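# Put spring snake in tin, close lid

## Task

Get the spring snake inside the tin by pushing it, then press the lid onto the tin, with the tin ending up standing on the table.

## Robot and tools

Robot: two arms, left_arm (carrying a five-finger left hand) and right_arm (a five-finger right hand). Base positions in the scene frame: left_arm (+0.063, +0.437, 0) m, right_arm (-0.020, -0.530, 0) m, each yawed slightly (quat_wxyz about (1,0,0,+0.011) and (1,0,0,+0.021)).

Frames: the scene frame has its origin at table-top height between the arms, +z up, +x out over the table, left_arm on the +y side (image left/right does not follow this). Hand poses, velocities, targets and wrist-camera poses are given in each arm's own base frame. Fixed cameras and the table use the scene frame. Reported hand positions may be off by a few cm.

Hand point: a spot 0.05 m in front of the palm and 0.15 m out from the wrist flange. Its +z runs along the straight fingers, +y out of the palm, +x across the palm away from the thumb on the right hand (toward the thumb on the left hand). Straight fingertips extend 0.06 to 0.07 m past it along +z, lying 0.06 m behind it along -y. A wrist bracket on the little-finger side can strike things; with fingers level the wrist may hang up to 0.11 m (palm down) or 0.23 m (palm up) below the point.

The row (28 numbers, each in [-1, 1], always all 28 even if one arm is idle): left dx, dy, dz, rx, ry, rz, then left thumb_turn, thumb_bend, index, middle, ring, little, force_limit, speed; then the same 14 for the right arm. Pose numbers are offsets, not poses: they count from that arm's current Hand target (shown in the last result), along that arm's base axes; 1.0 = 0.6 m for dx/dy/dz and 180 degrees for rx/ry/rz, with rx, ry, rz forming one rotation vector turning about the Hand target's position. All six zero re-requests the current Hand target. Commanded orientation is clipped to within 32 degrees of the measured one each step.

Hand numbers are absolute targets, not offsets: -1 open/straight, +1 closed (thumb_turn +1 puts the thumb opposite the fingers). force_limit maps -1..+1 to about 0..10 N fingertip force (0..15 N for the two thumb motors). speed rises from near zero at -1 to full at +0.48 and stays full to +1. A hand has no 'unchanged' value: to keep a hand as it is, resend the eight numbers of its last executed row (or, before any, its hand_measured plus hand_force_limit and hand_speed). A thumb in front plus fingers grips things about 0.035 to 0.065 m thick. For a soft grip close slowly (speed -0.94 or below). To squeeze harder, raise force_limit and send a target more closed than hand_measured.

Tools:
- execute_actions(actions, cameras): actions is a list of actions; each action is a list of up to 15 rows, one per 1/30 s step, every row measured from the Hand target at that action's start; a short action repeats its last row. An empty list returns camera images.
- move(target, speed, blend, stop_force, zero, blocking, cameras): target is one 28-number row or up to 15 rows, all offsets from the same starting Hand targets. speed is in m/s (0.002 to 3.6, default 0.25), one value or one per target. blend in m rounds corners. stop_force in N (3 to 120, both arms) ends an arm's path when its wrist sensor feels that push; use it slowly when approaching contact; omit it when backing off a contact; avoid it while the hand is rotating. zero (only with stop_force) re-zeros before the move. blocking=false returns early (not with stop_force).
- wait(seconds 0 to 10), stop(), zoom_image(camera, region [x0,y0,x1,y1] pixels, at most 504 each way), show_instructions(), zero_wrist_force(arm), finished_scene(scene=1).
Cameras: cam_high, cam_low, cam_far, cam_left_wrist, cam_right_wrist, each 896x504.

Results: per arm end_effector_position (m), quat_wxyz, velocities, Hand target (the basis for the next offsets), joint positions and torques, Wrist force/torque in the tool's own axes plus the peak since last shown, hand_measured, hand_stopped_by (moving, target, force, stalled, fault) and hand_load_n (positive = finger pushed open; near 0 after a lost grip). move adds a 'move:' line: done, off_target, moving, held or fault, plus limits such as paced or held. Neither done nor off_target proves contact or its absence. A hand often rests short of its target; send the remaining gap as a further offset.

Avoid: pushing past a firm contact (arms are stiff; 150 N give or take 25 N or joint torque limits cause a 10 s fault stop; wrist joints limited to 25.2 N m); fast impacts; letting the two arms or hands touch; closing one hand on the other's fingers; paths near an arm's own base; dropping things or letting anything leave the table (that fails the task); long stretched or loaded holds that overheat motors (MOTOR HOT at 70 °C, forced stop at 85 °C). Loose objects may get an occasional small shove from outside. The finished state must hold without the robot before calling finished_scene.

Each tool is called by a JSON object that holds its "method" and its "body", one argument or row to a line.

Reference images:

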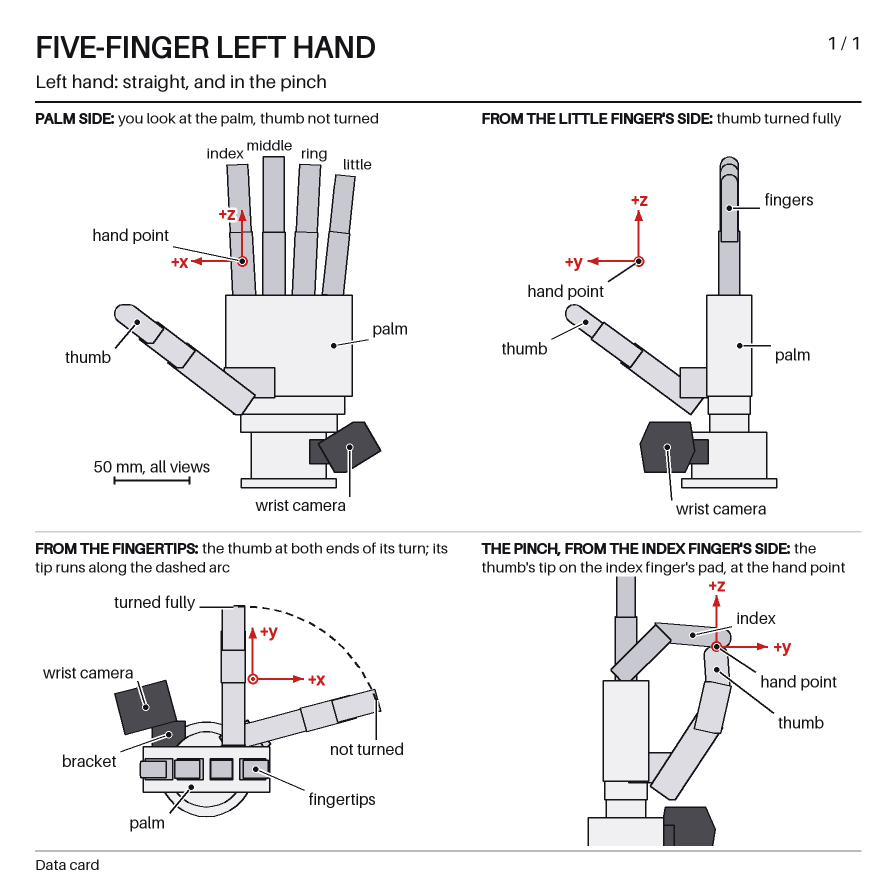

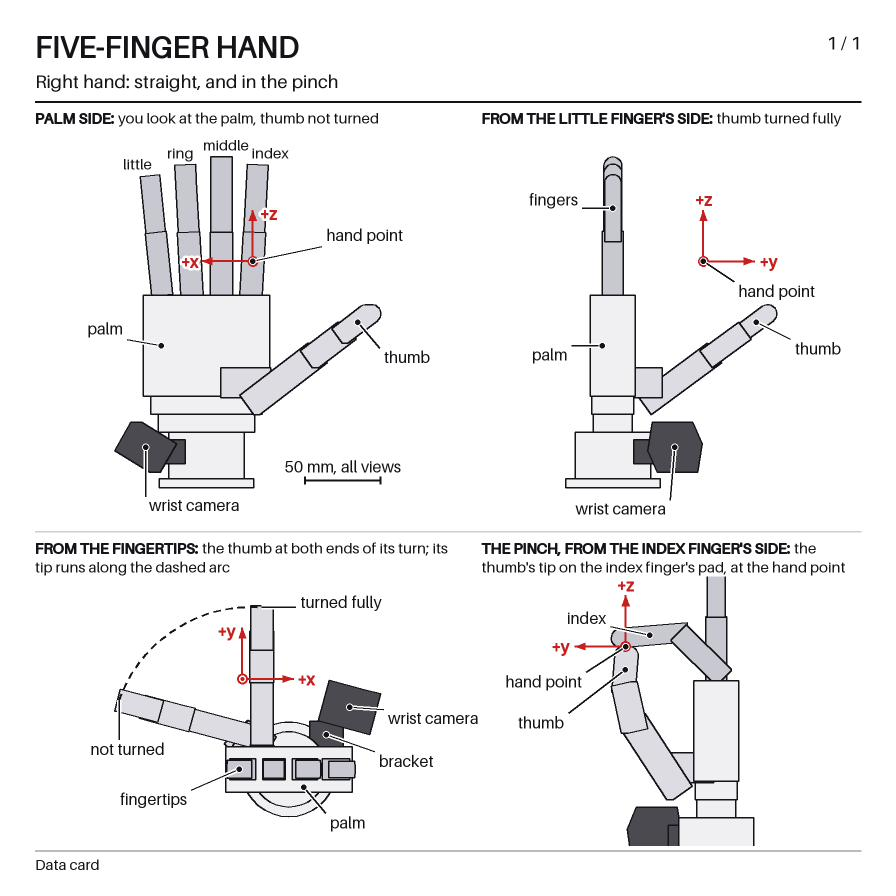

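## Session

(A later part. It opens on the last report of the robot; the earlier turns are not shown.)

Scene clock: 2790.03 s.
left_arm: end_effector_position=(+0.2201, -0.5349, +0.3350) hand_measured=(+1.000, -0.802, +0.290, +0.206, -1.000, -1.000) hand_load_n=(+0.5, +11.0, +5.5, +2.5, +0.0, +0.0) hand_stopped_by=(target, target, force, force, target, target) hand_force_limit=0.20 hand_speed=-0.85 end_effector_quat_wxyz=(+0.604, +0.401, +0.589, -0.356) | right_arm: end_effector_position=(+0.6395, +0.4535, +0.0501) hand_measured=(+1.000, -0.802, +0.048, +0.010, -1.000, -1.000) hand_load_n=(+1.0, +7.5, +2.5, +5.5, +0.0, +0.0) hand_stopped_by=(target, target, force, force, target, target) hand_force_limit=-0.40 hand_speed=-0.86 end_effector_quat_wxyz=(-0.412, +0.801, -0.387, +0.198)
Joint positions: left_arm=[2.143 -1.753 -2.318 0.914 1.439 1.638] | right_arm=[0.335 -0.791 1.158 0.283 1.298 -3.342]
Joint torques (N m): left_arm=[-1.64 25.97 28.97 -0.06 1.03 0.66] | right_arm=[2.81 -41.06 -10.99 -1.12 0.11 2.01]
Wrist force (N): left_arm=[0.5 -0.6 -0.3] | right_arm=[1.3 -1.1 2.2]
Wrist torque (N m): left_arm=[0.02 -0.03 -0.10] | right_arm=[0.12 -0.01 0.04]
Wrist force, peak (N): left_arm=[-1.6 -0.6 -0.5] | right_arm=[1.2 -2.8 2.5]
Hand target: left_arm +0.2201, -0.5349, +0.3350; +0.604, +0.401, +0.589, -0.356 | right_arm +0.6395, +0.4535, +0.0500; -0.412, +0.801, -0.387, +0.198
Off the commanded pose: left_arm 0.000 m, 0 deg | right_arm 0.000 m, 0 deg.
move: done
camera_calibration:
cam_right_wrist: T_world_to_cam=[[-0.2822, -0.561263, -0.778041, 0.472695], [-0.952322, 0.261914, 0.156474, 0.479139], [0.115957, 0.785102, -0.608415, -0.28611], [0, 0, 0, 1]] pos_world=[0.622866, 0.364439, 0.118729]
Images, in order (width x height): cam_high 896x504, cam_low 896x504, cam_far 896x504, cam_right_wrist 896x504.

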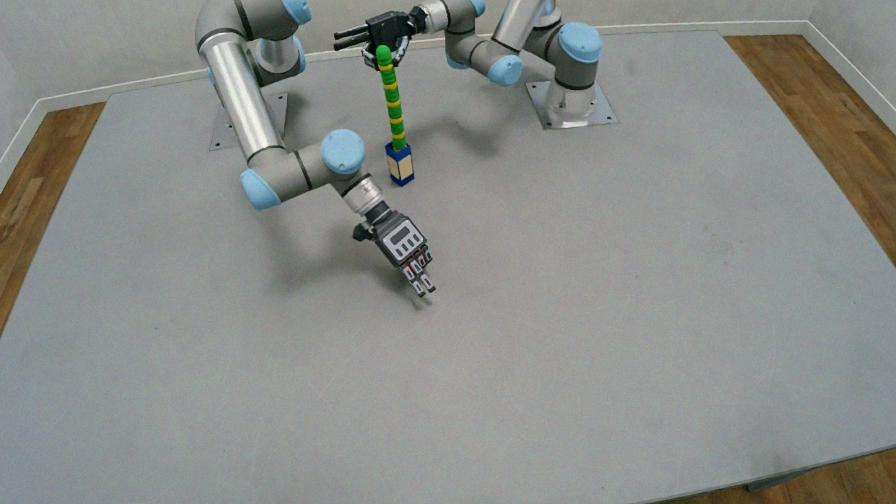

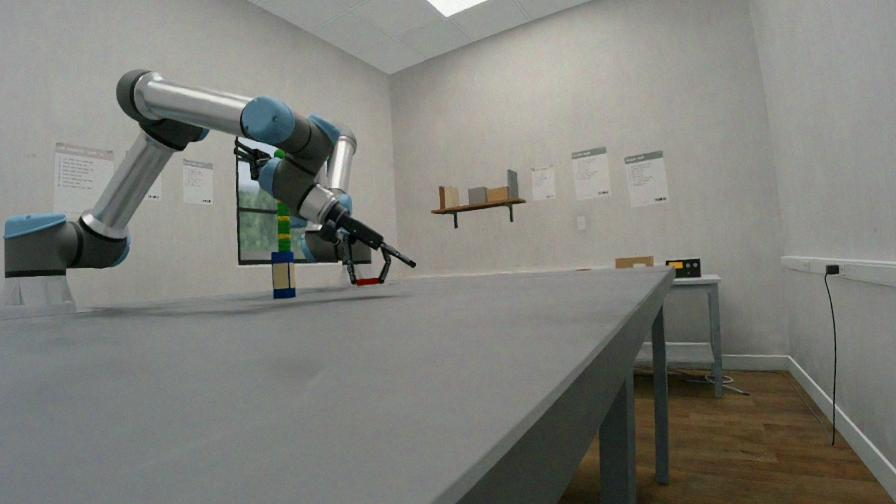

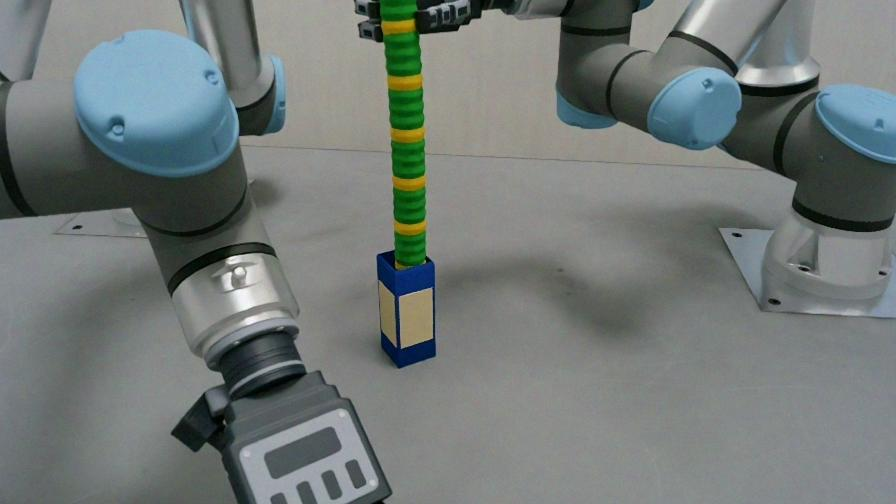

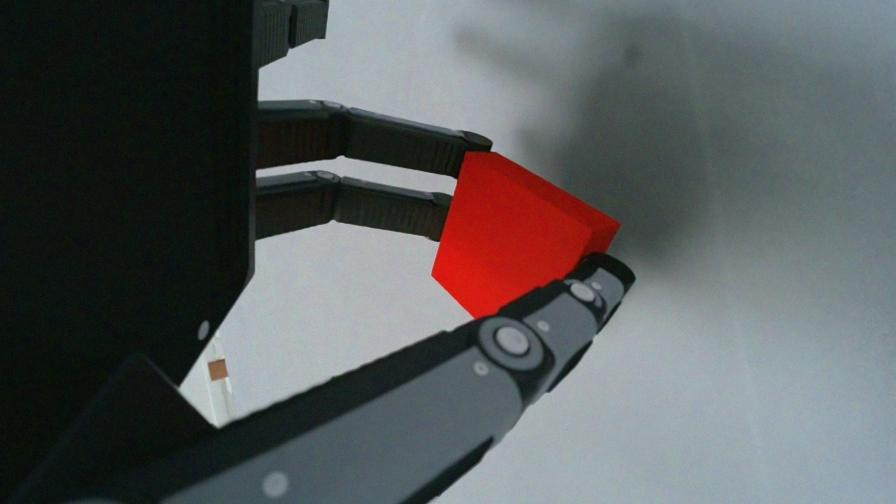

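{"method": "move", "body": {
  "target": [0,0,0,0,0,0,1,-0.8,0.5,0.5,-1,-1,0.2,-0.85,0,0,-0.0467,0,0,0,1,-0.8,0.16,0.2,-1,-1,-0.4,-0.86],
  "speed": 0.015,
  "stop_force": 4,
  "cameras": ["cam_right_wrist","cam_high"]
}}

Scene clock: 2799.60 s.
left_arm: end_effector_position=(+0.2201, -0.5349, +0.3350) hand_measured=(+1.000, -0.802, +0.290, +0.206, -1.000, -1.000) hand_load_n=(+0.5, +11.0, +6.0, +2.5, +0.0, +0.0) hand_stopped_by=(target, target, force, force, target, target) hand_force_limit=0.20 hand_speed=-0.85 end_effector_quat_wxyz=(+0.604, +0.401, +0.589, -0.356) | right_arm: end_effector_position=(+0.6395, +0.4535, +0.0242) hand_measured=(+1.000, -0.802, +0.048, +0.010, -1.000, -1.000) hand_load_n=(+0.5, +7.5, +3.0, +5.0, +0.0, +0.0) hand_stopped_by=(target, target, force, force, target, target) hand_force_limit=-0.40 hand_speed=-0.86 end_effector_quat_wxyz=(-0.412, +0.801, -0.387, +0.198)
Joint positions: left_arm=[2.143 -1.753 -2.318 0.914 1.439 1.638] | right_arm=[0.335 -0.766 1.183 0.233 1.298 -3.342]
Joint torques (N m): left_arm=[-1.39 26.72 28.95 -0.02 1.32 0.58] | right_arm=[12.26 -63.8 -26.35 0.68 1.09 0.74]
Wrist force (N): left_arm=[0.4 -0.5 -0.5] | right_arm=[1.4 -1.9 1.8]
Wrist torque (N m): left_arm=[0.03 -0.02 -0.10] | right_arm=[0.02 -0.02 0.04]
Wrist force, peak (N): left_arm=[0.5 -0.7 -0.5] | right_arm=[1.9 -10.9 -4.6]
Hand target: left_arm +0.2201, -0.5349, +0.3350; +0.604, +0.401, +0.589, -0.356 | right_arm +0.6395, +0.4535, +0.0242; -0.412, +0.801, -0.387, +0.198 (not the last commanded pose)
Off the commanded pose: left_arm 0.000 m, 0 deg | right_arm 0.002 m, 0 deg.
move: contact (right_arm)
camera_calibration:
cam_right_wrist: T_world_to_cam=[[-0.2822, -0.561263, -0.778041, 0.452621], [-0.952322, 0.261914, 0.156474, 0.483176], [0.115957, 0.785102, -0.608415, -0.301807], [0, 0, 0, 1]] pos_world=[0.622866, 0.364439, 0.0929292]
Images, in order (width x height): cam_high 896x504, cam_right_wrist 896x504.

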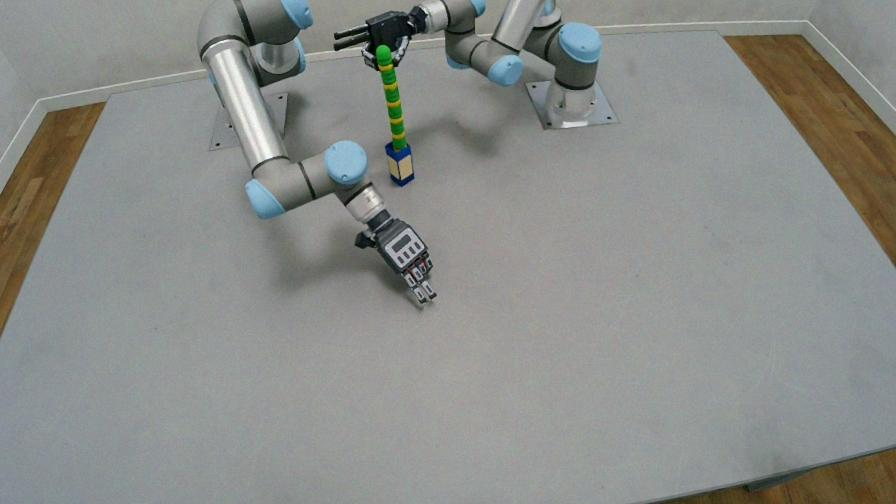

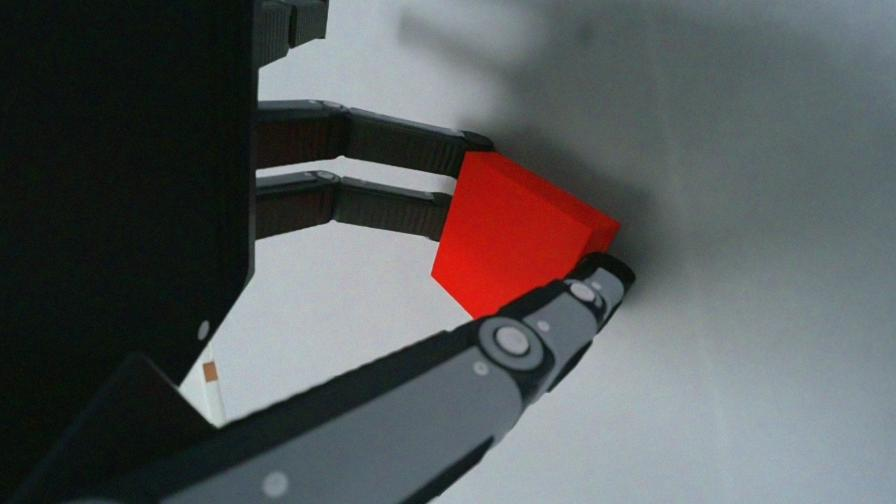

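{"method": "execute_actions", "body": {
  "actions": [
    [[0,0,0,0,0,0,1,-0.8,0.5,0.5,-1,-1,0.2,-0.85,0,0,0,0,0,0,1,-1,-0.5,-0.5,-1,-1,-0.4,-0.6]]
  ],
  "cameras": []
}}

{"method": "wait", "body": {
  "seconds": 0.7,
  "cameras": ["cam_right_wrist"]
}}

{"method": "move", "body": {
  "target": [
    [0,0,0,0,0,0,1,-0.8,0.5,0.5,-1,-1,0.2,-0.85,0,0,0.2,0,0,0,1,-1,-0.5,-0.5,-1,-1,-0.4,-0.6],
    [0,0,0,0,0,0,1,-0.8,0.5,0.5,-1,-1,0.2,-0.85,-0.1,-0.4,0.45,0,0,0,1,-1,-0.5,-0.5,-1,-1,-0.4,-0.6]
  ],
  "speed": [0.1,0.2],
  "blend": 0.02,
  "cameras": ["cam_far","cam_low","cam_high"]
}}

Scene clock: 2808.03 s.
left_arm: end_effector_position=(+0.2201, -0.5349, +0.3350) hand_measured=(+1.000, -0.802, +0.290, +0.206, -1.000, -1.000) hand_load_n=(+0.5, +11.0, +6.0, +2.5, +0.0, +0.0) hand_stopped_by=(target, target, force, force, target, target) hand_force_limit=0.20 hand_speed=-0.85 end_effector_quat_wxyz=(+0.604, +0.401, +0.589, -0.356) | right_arm: end_effector_position=(+0.6396, +0.4535, +0.0243) hand_measured=(+1.000, -1.000, -0.500, -0.108, -1.000, -1.000) hand_load_n=(+0.0, +0.0, +0.0, -13.0, +0.0, +0.0) hand_stopped_by=(target, target, target, stalled, target, target) hand_force_limit=-0.40 hand_speed=-0.60 end_effector_quat_wxyz=(-0.412, +0.801, -0.387, +0.198)
Joint positions: left_arm=[2.143 -1.753 -2.318 0.914 1.439 1.638] | right_arm=[0.335 -0.766 1.183 0.233 1.298 -3.342]
Joint torques (N m): left_arm=[-1.18 27.13 28.14 0.06 1.32 0.47] | right_arm=[11.53 -22.53 -2.05 0.06 1.02 0.79]
Wrist force (N): left_arm=[0.5 -0.5 -0.3] | right_arm=[1.3 -21.0 -17.8]
Wrist torque (N m): left_arm=[0.03 -0.03 -0.09] | right_arm=[-0.06 0.43 -0.41]
Wrist force, peak (N): left_arm=[0.5 -0.7 -0.5] | right_arm=[1.3 -21.0 -17.8]
Hand target: left_arm +0.2201, -0.5349, +0.3350; +0.604, +0.401, +0.589, -0.356 | right_arm +0.6395, +0.4535, +0.0242; -0.412, +0.801, -0.387, +0.198
Off the commanded pose: left_arm 0.000 m, 0 deg | right_arm 0.000 m, 0 deg.
Step readings (end_effector_position of left_arm | right_arm):
0: (+0.2201, -0.5349, +0.3350) | (+0.6395, +0.4535, +0.0242)
1: (+0.2201, -0.5349, +0.3350) | (+0.6395, +0.4535, +0.0242)
2: (+0.2201, -0.5349, +0.3350) | (+0.6395, +0.4535, +0.0242)
4: (+0.2201, -0.5349, +0.3350) | (+0.6396, +0.4535, +0.0243)
8: (+0.2201, -0.5349, +0.3350) | (+0.6396, +0.4536, +0.0244)
15: (+0.2201, -0.5349, +0.3350) | (+0.6396, +0.4536, +0.0244)
No camera images: "cameras" was empty.

Scene clock: 2808.73 s.
left_arm: end_effector_position=(+0.2201, -0.5349, +0.3350) hand_measured=(+1.000, -0.802, +0.290, +0.206, -1.000, -1.000) hand_load_n=(+0.5, +11.0, +6.0, +2.5, +0.0, +0.0) hand_stopped_by=(target, target, force, force, target, target) hand_force_limit=0.20 hand_speed=-0.85 end_effector_quat_wxyz=(+0.604, +0.401, +0.589, -0.356) | right_arm: end_effector_position=(+0.6395, +0.4535, +0.0242) hand_measured=(+1.000, -1.000, -0.500, -0.108, -1.000, -1.000) hand_load_n=(+0.0, +0.0, +0.0, -13.5, +0.0, +0.0) hand_stopped_by=(target, target, target, stalled, target, target) hand_force_limit=-0.40 hand_speed=-0.60 end_effector_quat_wxyz=(-0.412, +0.801, -0.387, +0.198)
Joint positions: left_arm=[2.143 -1.753 -2.318 0.914 1.439 1.638] | right_arm=[0.335 -0.766 1.183 0.233 1.298 -3.342]
Joint torques (N m): left_arm=[-1.85 25.87 27.67 0.1 1.51 0.48] | right_arm=[11.34 -21.69 -1.81 0.38 1.06 0.72]
Wrist force (N): left_arm=[0.2 -0.7 -0.5] | right_arm=[1.5 -23.6 -19.1]
Wrist torque (N m): left_arm=[0.01 0.00 -0.10] | right_arm=[-0.09 0.47 -0.47]
Wrist force, peak (N): left_arm=[0.7 -0.6 -0.4] | right_arm=[1.5 -23.6 -19.1]
Hand target: left_arm +0.2201, -0.5349, +0.3350; +0.604, +0.401, +0.589, -0.356 | right_arm +0.6395, +0.4535, +0.0242; -0.412, +0.801, -0.387, +0.198
Off the commanded pose: left_arm 0.000 m, 0 deg | right_arm 0.000 m, 0 deg.
wait: 0.70 s; at rest by 0.17 s
camera_calibration:
cam_right_wrist: T_world_to_cam=[[-0.282195, -0.561241, -0.778058, 0.452612], [-0.952311, 0.261988, 0.156414, 0.483148], [0.116055, 0.785093, -0.608408, -0.301866], [0, 0, 0, 1]] pos_world=[0.622866, 0.364438, 0.0929293]
Images, in order (width x height): cam_right_wrist 896x504.

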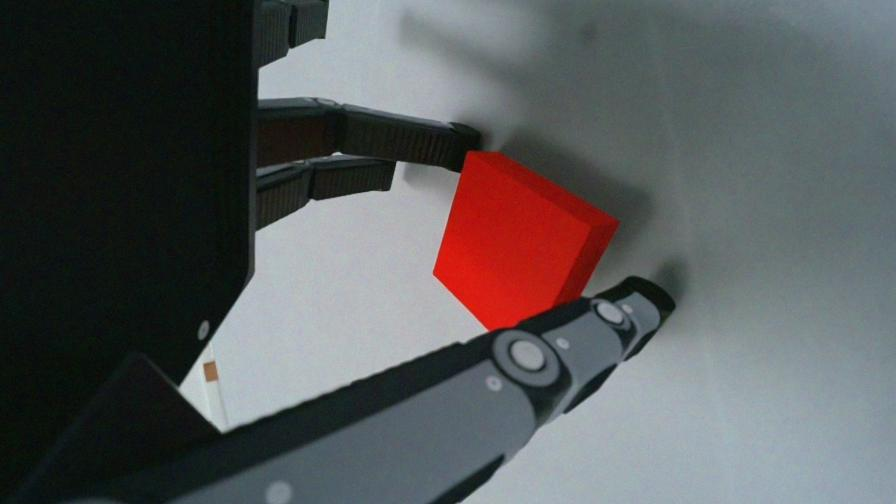

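Scene clock: 2811.93 s.
left_arm: end_effector_position=(+0.2201, -0.5349, +0.3350) hand_measured=(+1.000, -0.802, +0.290, +0.206, -1.000, -1.000) hand_load_n=(+0.5, +11.0, +5.5, +2.5, +0.0, +0.0) hand_stopped_by=(target, target, force, force, target, target) hand_force_limit=0.20 hand_speed=-0.85 end_effector_quat_wxyz=(+0.604, +0.401, +0.589, -0.356) | right_arm: end_effector_position=(+0.5795, +0.2136, +0.2942) hand_measured=(+1.000, -1.000, -0.500, -0.110, -1.000, -1.000) hand_load_n=(+0.0, +0.0, +0.0, +0.0, -0.5, +0.0) hand_stopped_by=(target, target, target, stalled, target, target) hand_force_limit=-0.40 hand_speed=-0.60 end_effector_quat_wxyz=(-0.412, +0.801, -0.387, +0.198)
Joint positions: left_arm=[2.143 -1.753 -2.318 0.914 1.439 1.638] | right_arm=[-0.106 -1.249 1.266 0.772 0.964 -3.661]
Joint torques (N m): left_arm=[-2.11 25.87 28.27 0.19 1.38 0.52] | right_arm=[-10.41 -47.26 -26.43 2.08 -1.83 -1.37]
Wrist force (N): left_arm=[0.4 -0.6 -0.4] | right_arm=[1.2 -1.3 2.5]
Wrist torque (N m): left_arm=[0.02 -0.01 -0.10] | right_arm=[0.05 0.01 0.13]
Wrist force, peak (N): left_arm=[0.5 -0.7 -0.5] | right_arm=[1.7 -23.5 -18.7]
Hand target: left_arm +0.2201, -0.5349, +0.3350; +0.604, +0.401, +0.589, -0.356 | right_arm +0.5795, +0.2135, +0.2942; -0.412, +0.801, -0.387, +0.198
Off the commanded pose: left_arm 0.000 m, 0 deg | right_arm 0.000 m, 0 deg.
move: done
Images, in order (width x height): cam_high 896x504, cam_low 896x504, cam_far 896x504.

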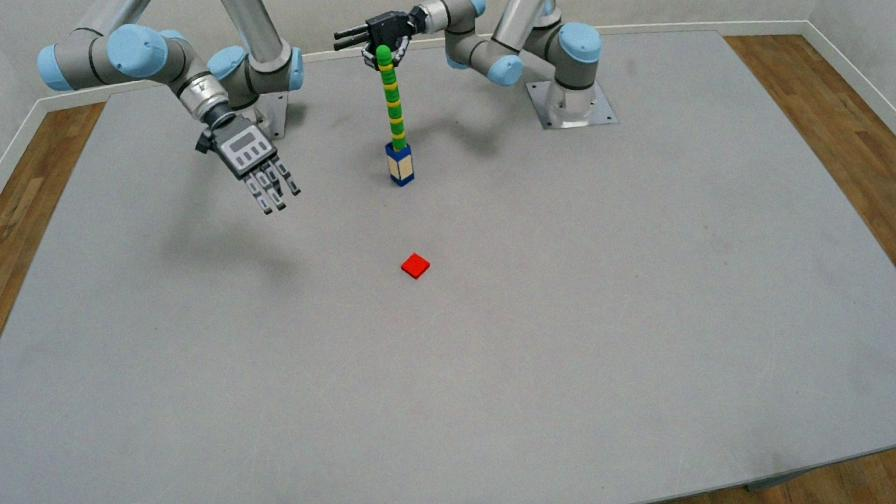

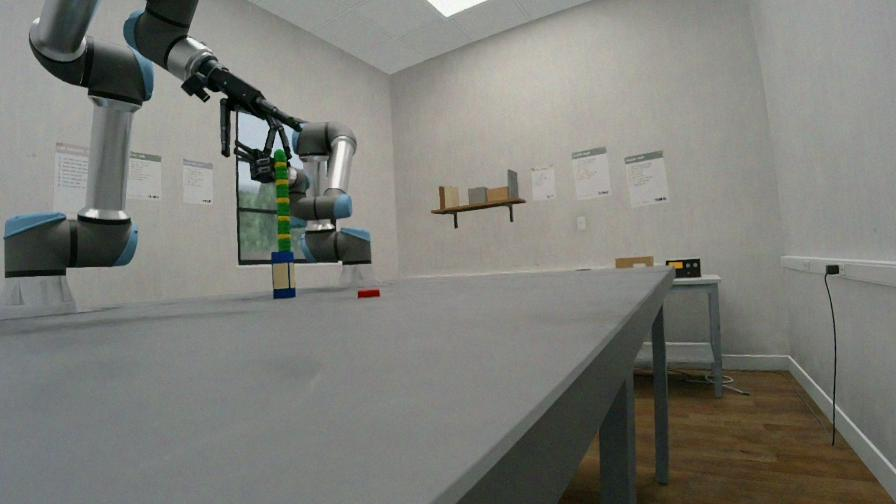

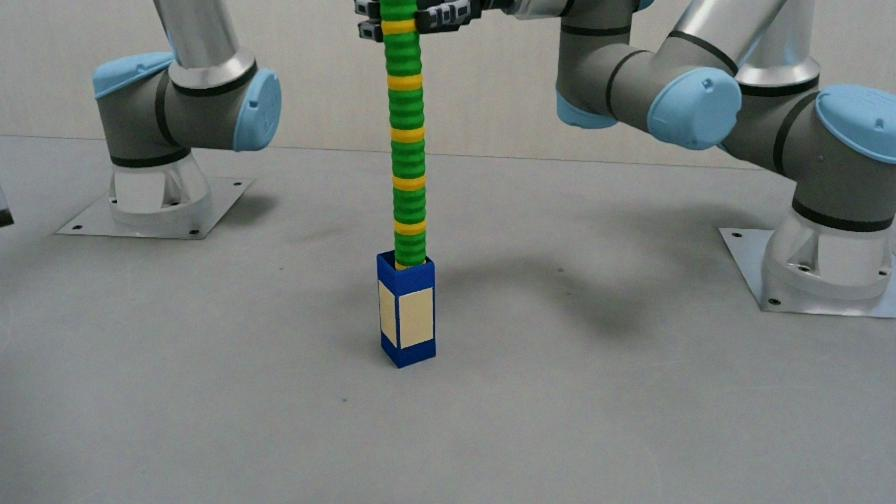

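{"method": "move", "body": {
  "target": [0,0,0,0,0,0,1,-0.8,0.5,0.5,-1,-1,0.2,-0.85,-0.3015,0.2027,-0.0987,0.4464,0.2299,-0.0979,1,-1,-0.5,-1,-1,-1,-0.4,-0.6],
  "speed": 0.2,
  "cameras": ["cam_far","cam_low","cam_high","cam_right_wrist"]
}}

{"method": "zoom_image", "body": {
  "camera": "cam_far",
  "region": [200, 0, 600, 380]
}}

{"method": "zoom_image", "body": {
  "camera": "cam_low",
  "region": [180, 120, 400, 320]
}}

Scene clock: 2845.77 s.
left_arm: end_effector_position=(+0.2201, -0.5349, +0.3350) hand_measured=(+1.000, -0.802, +0.290, +0.206, -1.000, -1.000) hand_load_n=(+0.5, +11.0, +6.0, +2.0, +0.0, +0.0) hand_stopped_by=(target, target, force, force, target, target) hand_force_limit=0.20 hand_speed=-0.85 end_effector_quat_wxyz=(+0.604, +0.401, +0.589, -0.356) | right_arm: end_effector_position=(+0.3986, +0.3352, +0.2350) hand_measured=(+1.000, -1.000, -0.500, -1.000, -1.000, -1.000) hand_load_n=(-0.5, +0.0, +0.0, +0.0, +0.0, +0.0) hand_stopped_by=(target, target, target, target, target, target) hand_force_limit=-0.40 hand_speed=-0.60 end_effector_quat_wxyz=(+0.636, -0.308, +0.636, +0.308)
Joint positions: left_arm=[2.143 -1.753 -2.318 0.914 1.439 1.638] | right_arm=[-0.112 -1.555 2.363 -0.807 0.557 -1.572]
Joint torques (N m): left_arm=[-2.35 26.31 29.27 0.3 1.31 0.36] | right_arm=[13.18 -6.28 -6.98 -1.83 1.53 2.14]
Wrist force (N): left_arm=[0.4 -0.7 -0.3] | right_arm=[-3.6 1.6 3.8]
Wrist torque (N m): left_arm=[0.00 -0.01 -0.09] | right_arm=[-0.09 0.03 -0.15]
Wrist force, peak (N): left_arm=[0.6 -0.7 -0.4] | right_arm=[-3.8 1.6 4.2]
Hand target: left_arm +0.2201, -0.5349, +0.3350; +0.604, +0.401, +0.589, -0.356 | right_arm +0.3986, +0.3352, +0.2350; +0.636, -0.308, +0.636, +0.308
Off the commanded pose: left_arm 0.000 m, 0 deg | right_arm 0.000 m, 0 deg.
move: done
camera_calibration:
cam_right_wrist: T_world_to_cam=[[-0.76257, 0.590078, -0.265134, 0.167292], [-0.51717, -0.309874, 0.797818, 0.119202], [0.388617, 0.745511, 0.541471, -0.418321], [0, 0, 0, 1]] pos_world=[0.351786, 0.250085, 0.175762]
Images, in order (width x height): cam_high 896x504, cam_low 896x504, cam_far 896x504, cam_right_wrist 896x504.

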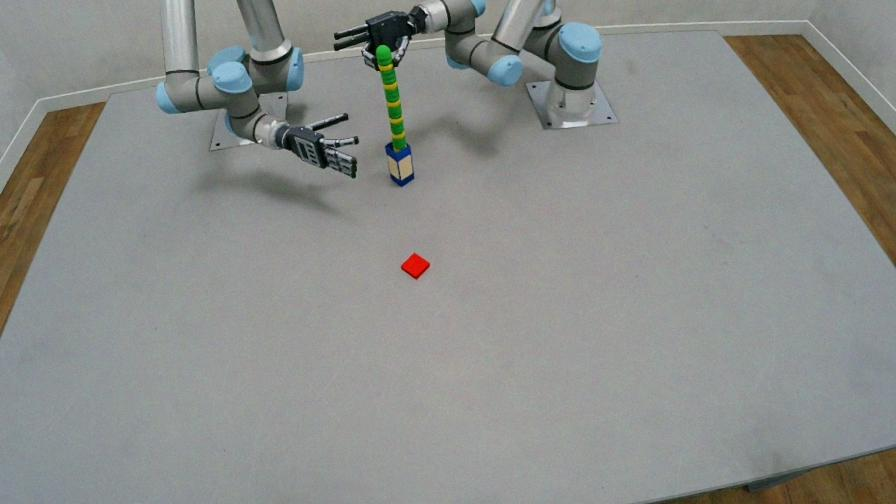

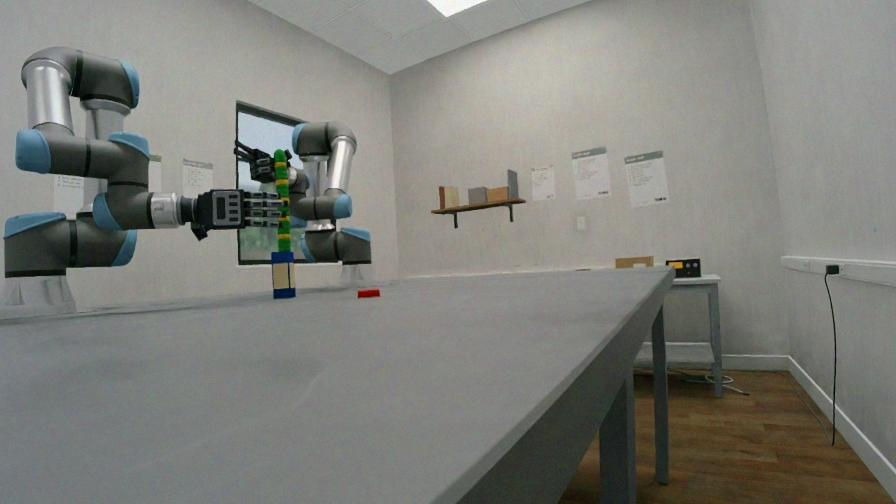

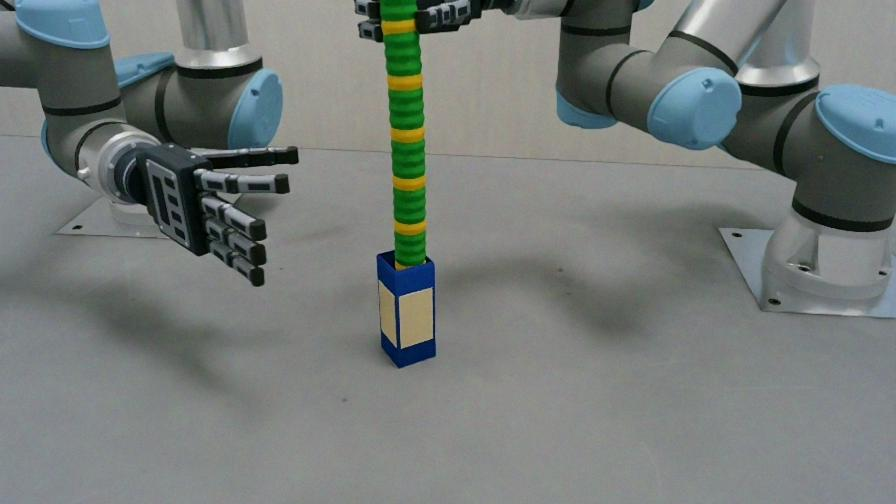

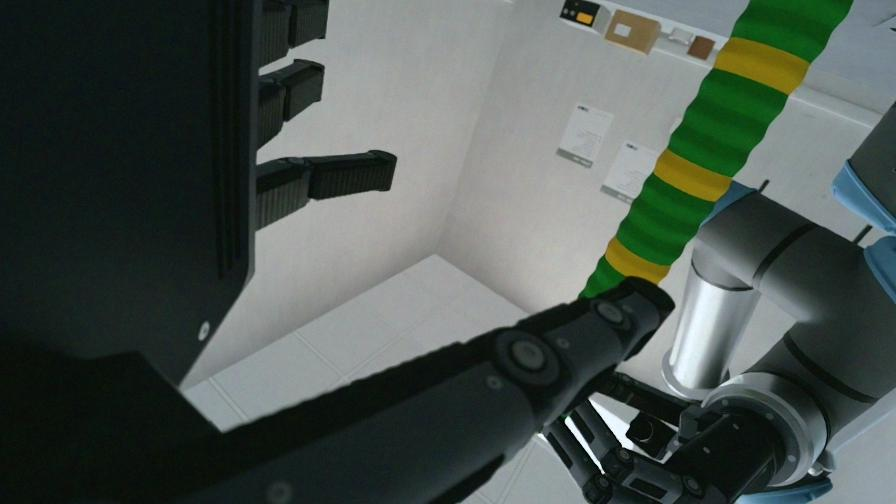

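Scaled by 1.260 from the camera's 896x504 image, which has a finer 1280x720 frame.

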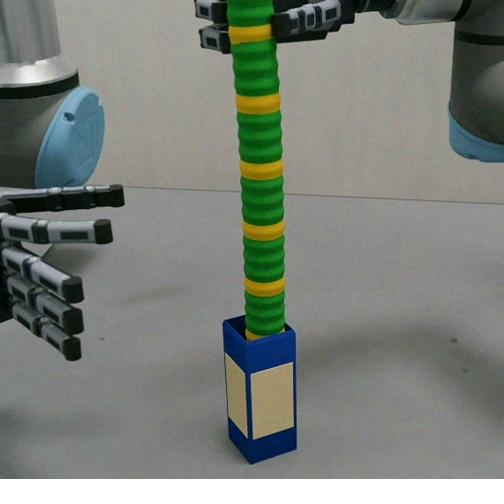

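Scaled by 2.291 from the camera's 896x504 image, which has a finer 1280x720 frame.

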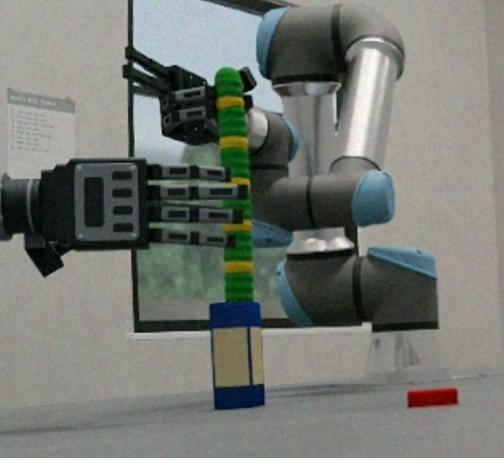

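{"method": "move", "body": {
  "target": [
    [0,0,0,0,0,0,1,-0.8,0.5,0.5,-1,-1,0.2,-0.85,-0.0224,-0.0054,0,0,0,0,1,-1,-0.5,-1,-1,-1,-0.4,-0.6],
    [0,0,0,0,0,0,1,-0.8,0.5,0.5,-1,-1,0.2,-0.85,-0.0642,0.1676,0,0,0,0,1,-1,-0.5,-1,-1,-1,-0.4,-0.6]
  ],
  "speed": 0.06,
  "blend": 0.003,
  "cameras": ["cam_far","cam_low","cam_right_wrist"]
}}

{"method": "zoom_image", "body": {
  "camera": "cam_far",
  "region": [260, 0, 560, 300]
}}

{"method": "zoom_image", "body": {
  "camera": "cam_low",
  "region": [180, 120, 400, 320]
}}

Scene clock: 2892.40 s.
left_arm: end_effector_position=(+0.2201, -0.5349, +0.3350) hand_measured=(+1.000, -0.802, +0.290, +0.206, -1.000, -1.000) hand_load_n=(+0.5, +11.0, +6.0, +2.0, +0.0, +0.0) hand_stopped_by=(target, target, force, force, target, target) hand_force_limit=0.20 hand_speed=-0.85 end_effector_quat_wxyz=(+0.604, +0.401, +0.589, -0.356) | right_arm: end_effector_position=(+0.3601, +0.4357, +0.2350) hand_measured=(+1.000, -1.000, -0.500, -1.000, -1.000, -1.000) hand_load_n=(-0.5, +0.0, +0.0, +0.0, +0.0, +0.0) hand_stopped_by=(target, target, target, target, target, target) hand_force_limit=-0.40 hand_speed=-0.60 end_effector_quat_wxyz=(+0.636, -0.308, +0.636, +0.308)
Joint positions: left_arm=[2.143 -1.753 -2.318 0.914 1.439 1.638] | right_arm=[0.25 -1.517 2.323 -0.806 0.919 -1.571]
Joint torques (N m): left_arm=[-1.74 26.45 28.76 0.3 1.29 0.33] | right_arm=[11.74 -8.26 -22.94 -0.02 1.45 2.08]
Wrist force (N): left_arm=[0.4 -0.4 -0.4] | right_arm=[-3.8 1.3 3.9]
Wrist torque (N m): left_arm=[0.05 -0.03 -0.10] | right_arm=[-0.14 0.08 -0.18]
Wrist force, peak (N): left_arm=[0.4 -0.9 -0.5] | right_arm=[-3.9 1.7 4.4]
Hand target: left_arm +0.2201, -0.5349, +0.3350; +0.604, +0.401, +0.589, -0.356 | right_arm +0.3601, +0.4357, +0.2350; +0.636, -0.308, +0.636, +0.308
Off the commanded pose: left_arm 0.000 m, 0 deg | right_arm 0.000 m, 0 deg.
move: done
camera_calibration:
cam_right_wrist: T_world_to_cam=[[-0.762599, 0.590061, -0.265087, 0.078552], [-0.517125, -0.309907, 0.797834, 0.130539], [0.388618, 0.745511, 0.54147, -0.478303], [0, 0, 0, 1]] pos_world=[0.313286, 0.350685, 0.175662]
Images, in order (width x height): cam_low 896x504, cam_far 896x504, cam_right_wrist 896x504.

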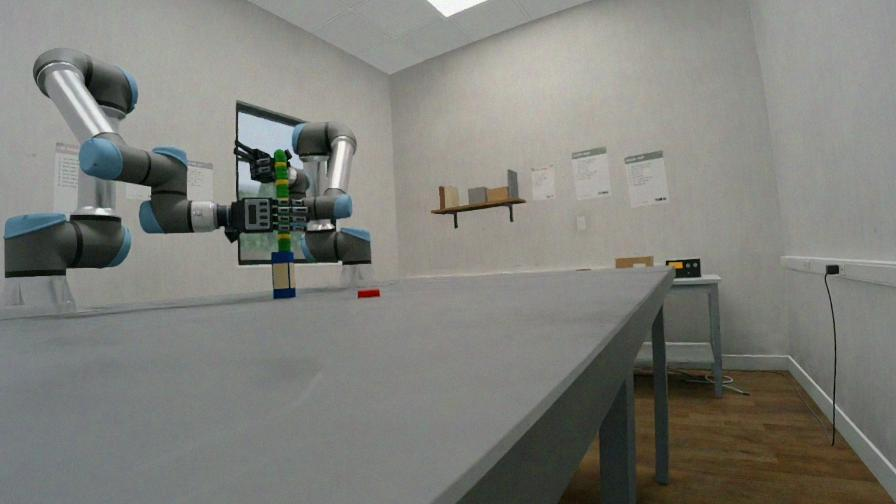

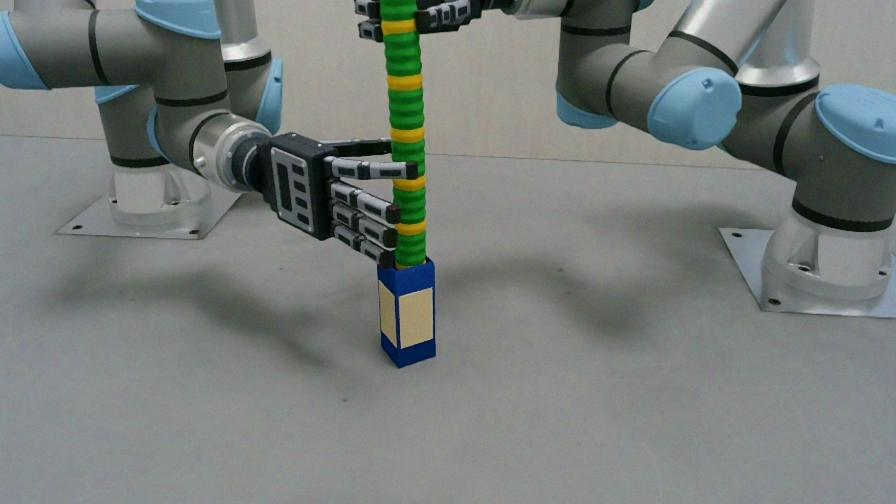

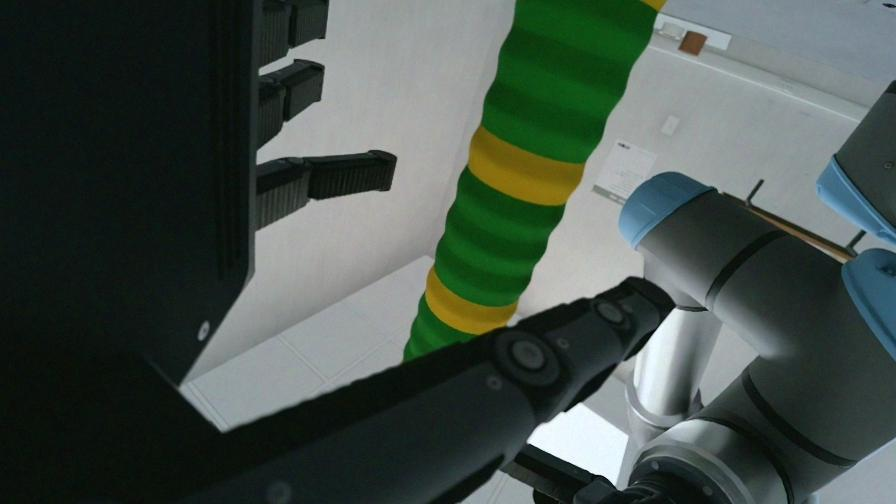

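Scaled by 1.680 from the camera's 896x504 image, which has a finer 1280x720 frame.

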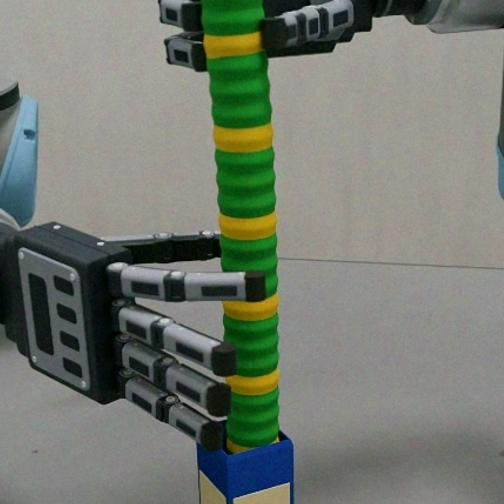

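Scaled by 2.291 from the camera's 896x504 image, which has a finer 1280x720 frame.

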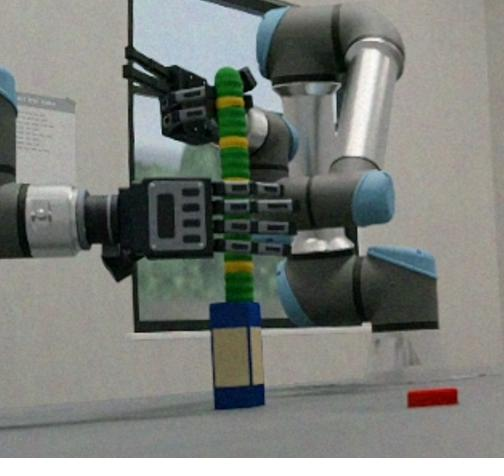

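{"method": "move", "body": {
  "target": [
    [0,0,0,0,0,0,1,-0.8,0.5,0.5,-1,-1,0.2,-0.85,0.0162,0.0040,0,0,0,0,1,-1,-0.5,-1,-1,-1,-0.4,-0.6],
    [0,0,0,0,0,0,1,-0.8,0.5,0.5,-1,-1,0.2,-0.85,0.0162,0.0040,0,0,0,0,1,-0.8,0.6,-1,-1,-1,0.5,-0.85]
  ],
  "speed": 0.04,
  "cameras": ["cam_far","cam_low","cam_right_wrist"]
}}

{"method": "zoom_image", "body": {
  "camera": "cam_far",
  "region": [260, 0, 560, 300]
}}

{"method": "zoom_image", "body": {
  "camera": "cam_low",
  "region": [180, 120, 400, 320]
}}

Scene clock: 2913.70 s.
left_arm: end_effector_position=(+0.2201, -0.5349, +0.3350) hand_measured=(+1.000, -0.802, +0.290, +0.206, -1.000, -1.000) hand_load_n=(+0.5, +11.0, +6.0, +2.5, +0.0, +0.0) hand_stopped_by=(target, target, force, force, target, target) hand_force_limit=0.20 hand_speed=-0.85 end_effector_quat_wxyz=(+0.604, +0.401, +0.589, -0.356) | right_arm: end_effector_position=(+0.3698, +0.4381, +0.2350) hand_measured=(+1.000, -0.804, +0.316, -1.000, -1.000, -1.000) hand_load_n=(-2.0, +11.5, +8.5, +0.0, +0.0, +0.0) hand_stopped_by=(target, target, force, target, target, target) hand_force_limit=0.50 hand_speed=-0.85 end_effector_quat_wxyz=(+0.636, -0.308, +0.636, +0.308)
Joint positions: left_arm=[2.143 -1.753 -2.318 0.914 1.439 1.638] | right_arm=[0.25 -1.495 2.299 -0.803 0.919 -1.571]
Joint torques (N m): left_arm=[-1.47 26.3 28.98 0.58 1.44 0.19] | right_arm=[-9.83 -10.21 -23.07 -0.08 1.24 0.83]
Wrist force (N): left_arm=[0.3 -0.6 -0.3] | right_arm=[-3.6 1.3 4.0]
Wrist torque (N m): left_arm=[0.03 -0.01 -0.11] | right_arm=[-0.12 0.04 -0.16]
Wrist force, peak (N): left_arm=[0.6 -0.8 -0.4] | right_arm=[-4.1 1.5 4.2]
Hand target: left_arm +0.2201, -0.5349, +0.3350; +0.604, +0.401, +0.589, -0.356 | right_arm +0.3698, +0.4381, +0.2350; +0.636, -0.308, +0.636, +0.308
Off the commanded pose: left_arm 0.000 m, 0 deg | right_arm 0.000 m, 0 deg.
move: done
camera_calibration:
cam_right_wrist: T_world_to_cam=[[-0.762599, 0.590061, -0.265087, 0.084533], [-0.517125, -0.309907, 0.797834, 0.136298], [0.388618, 0.745511, 0.54147, -0.483862], [0, 0, 0, 1]] pos_world=[0.322986, 0.353085, 0.175662]
Images, in order (width x height): cam_low 896x504, cam_far 896x504, cam_right_wrist 896x504.

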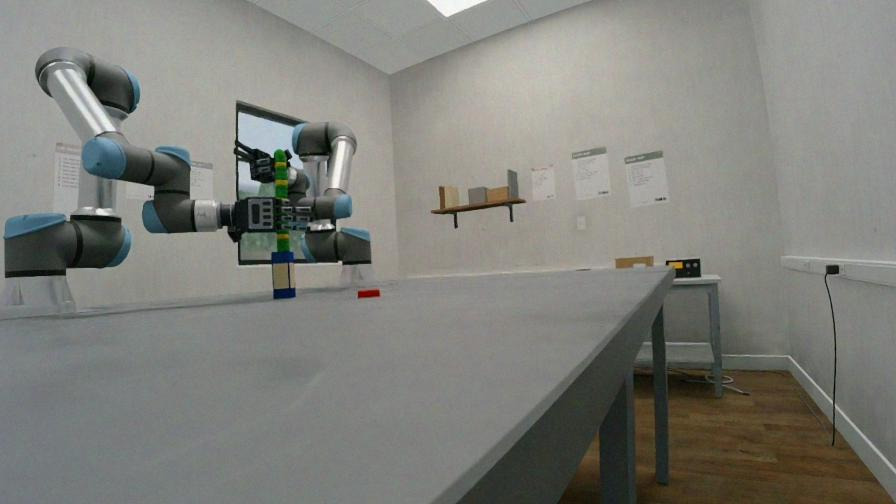

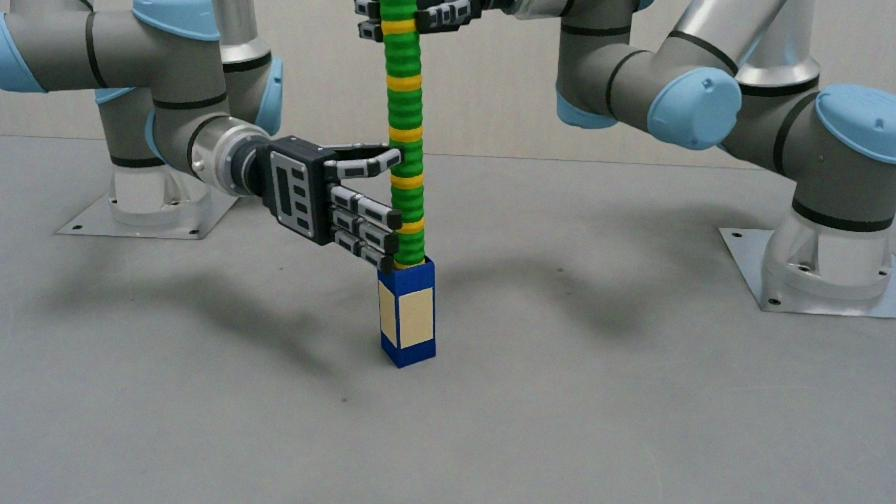

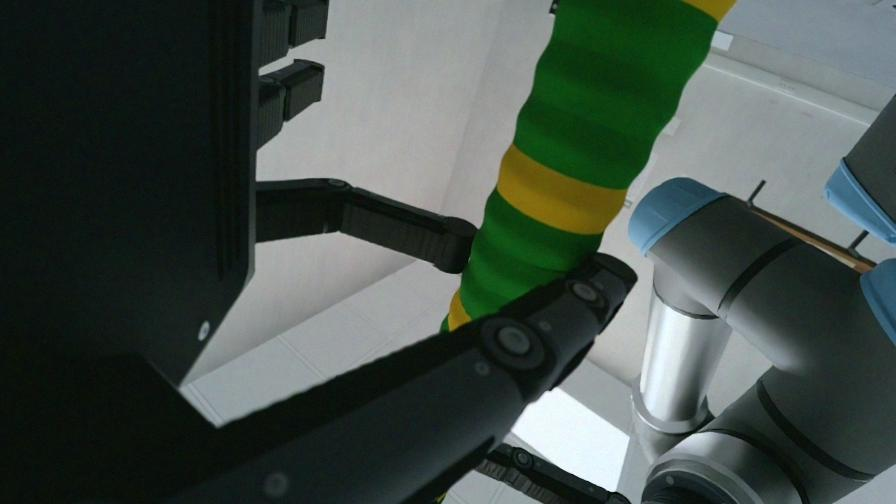

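Scaled by 1.680 from the camera's 896x504 image, which has a finer 1280x720 frame.

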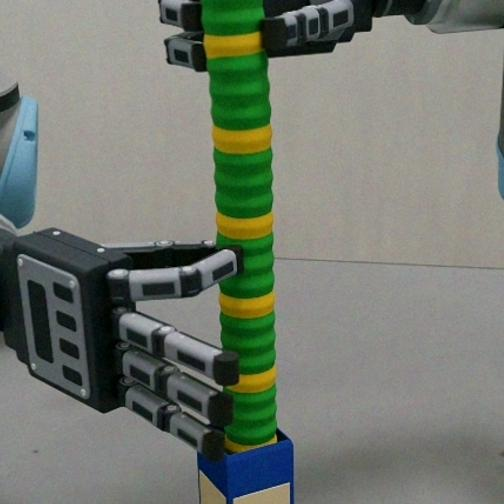

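Scaled by 2.291 from the camera's 896x504 image, which has a finer 1280x720 frame.

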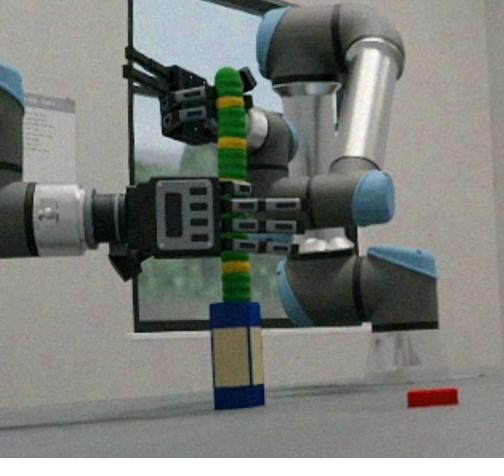

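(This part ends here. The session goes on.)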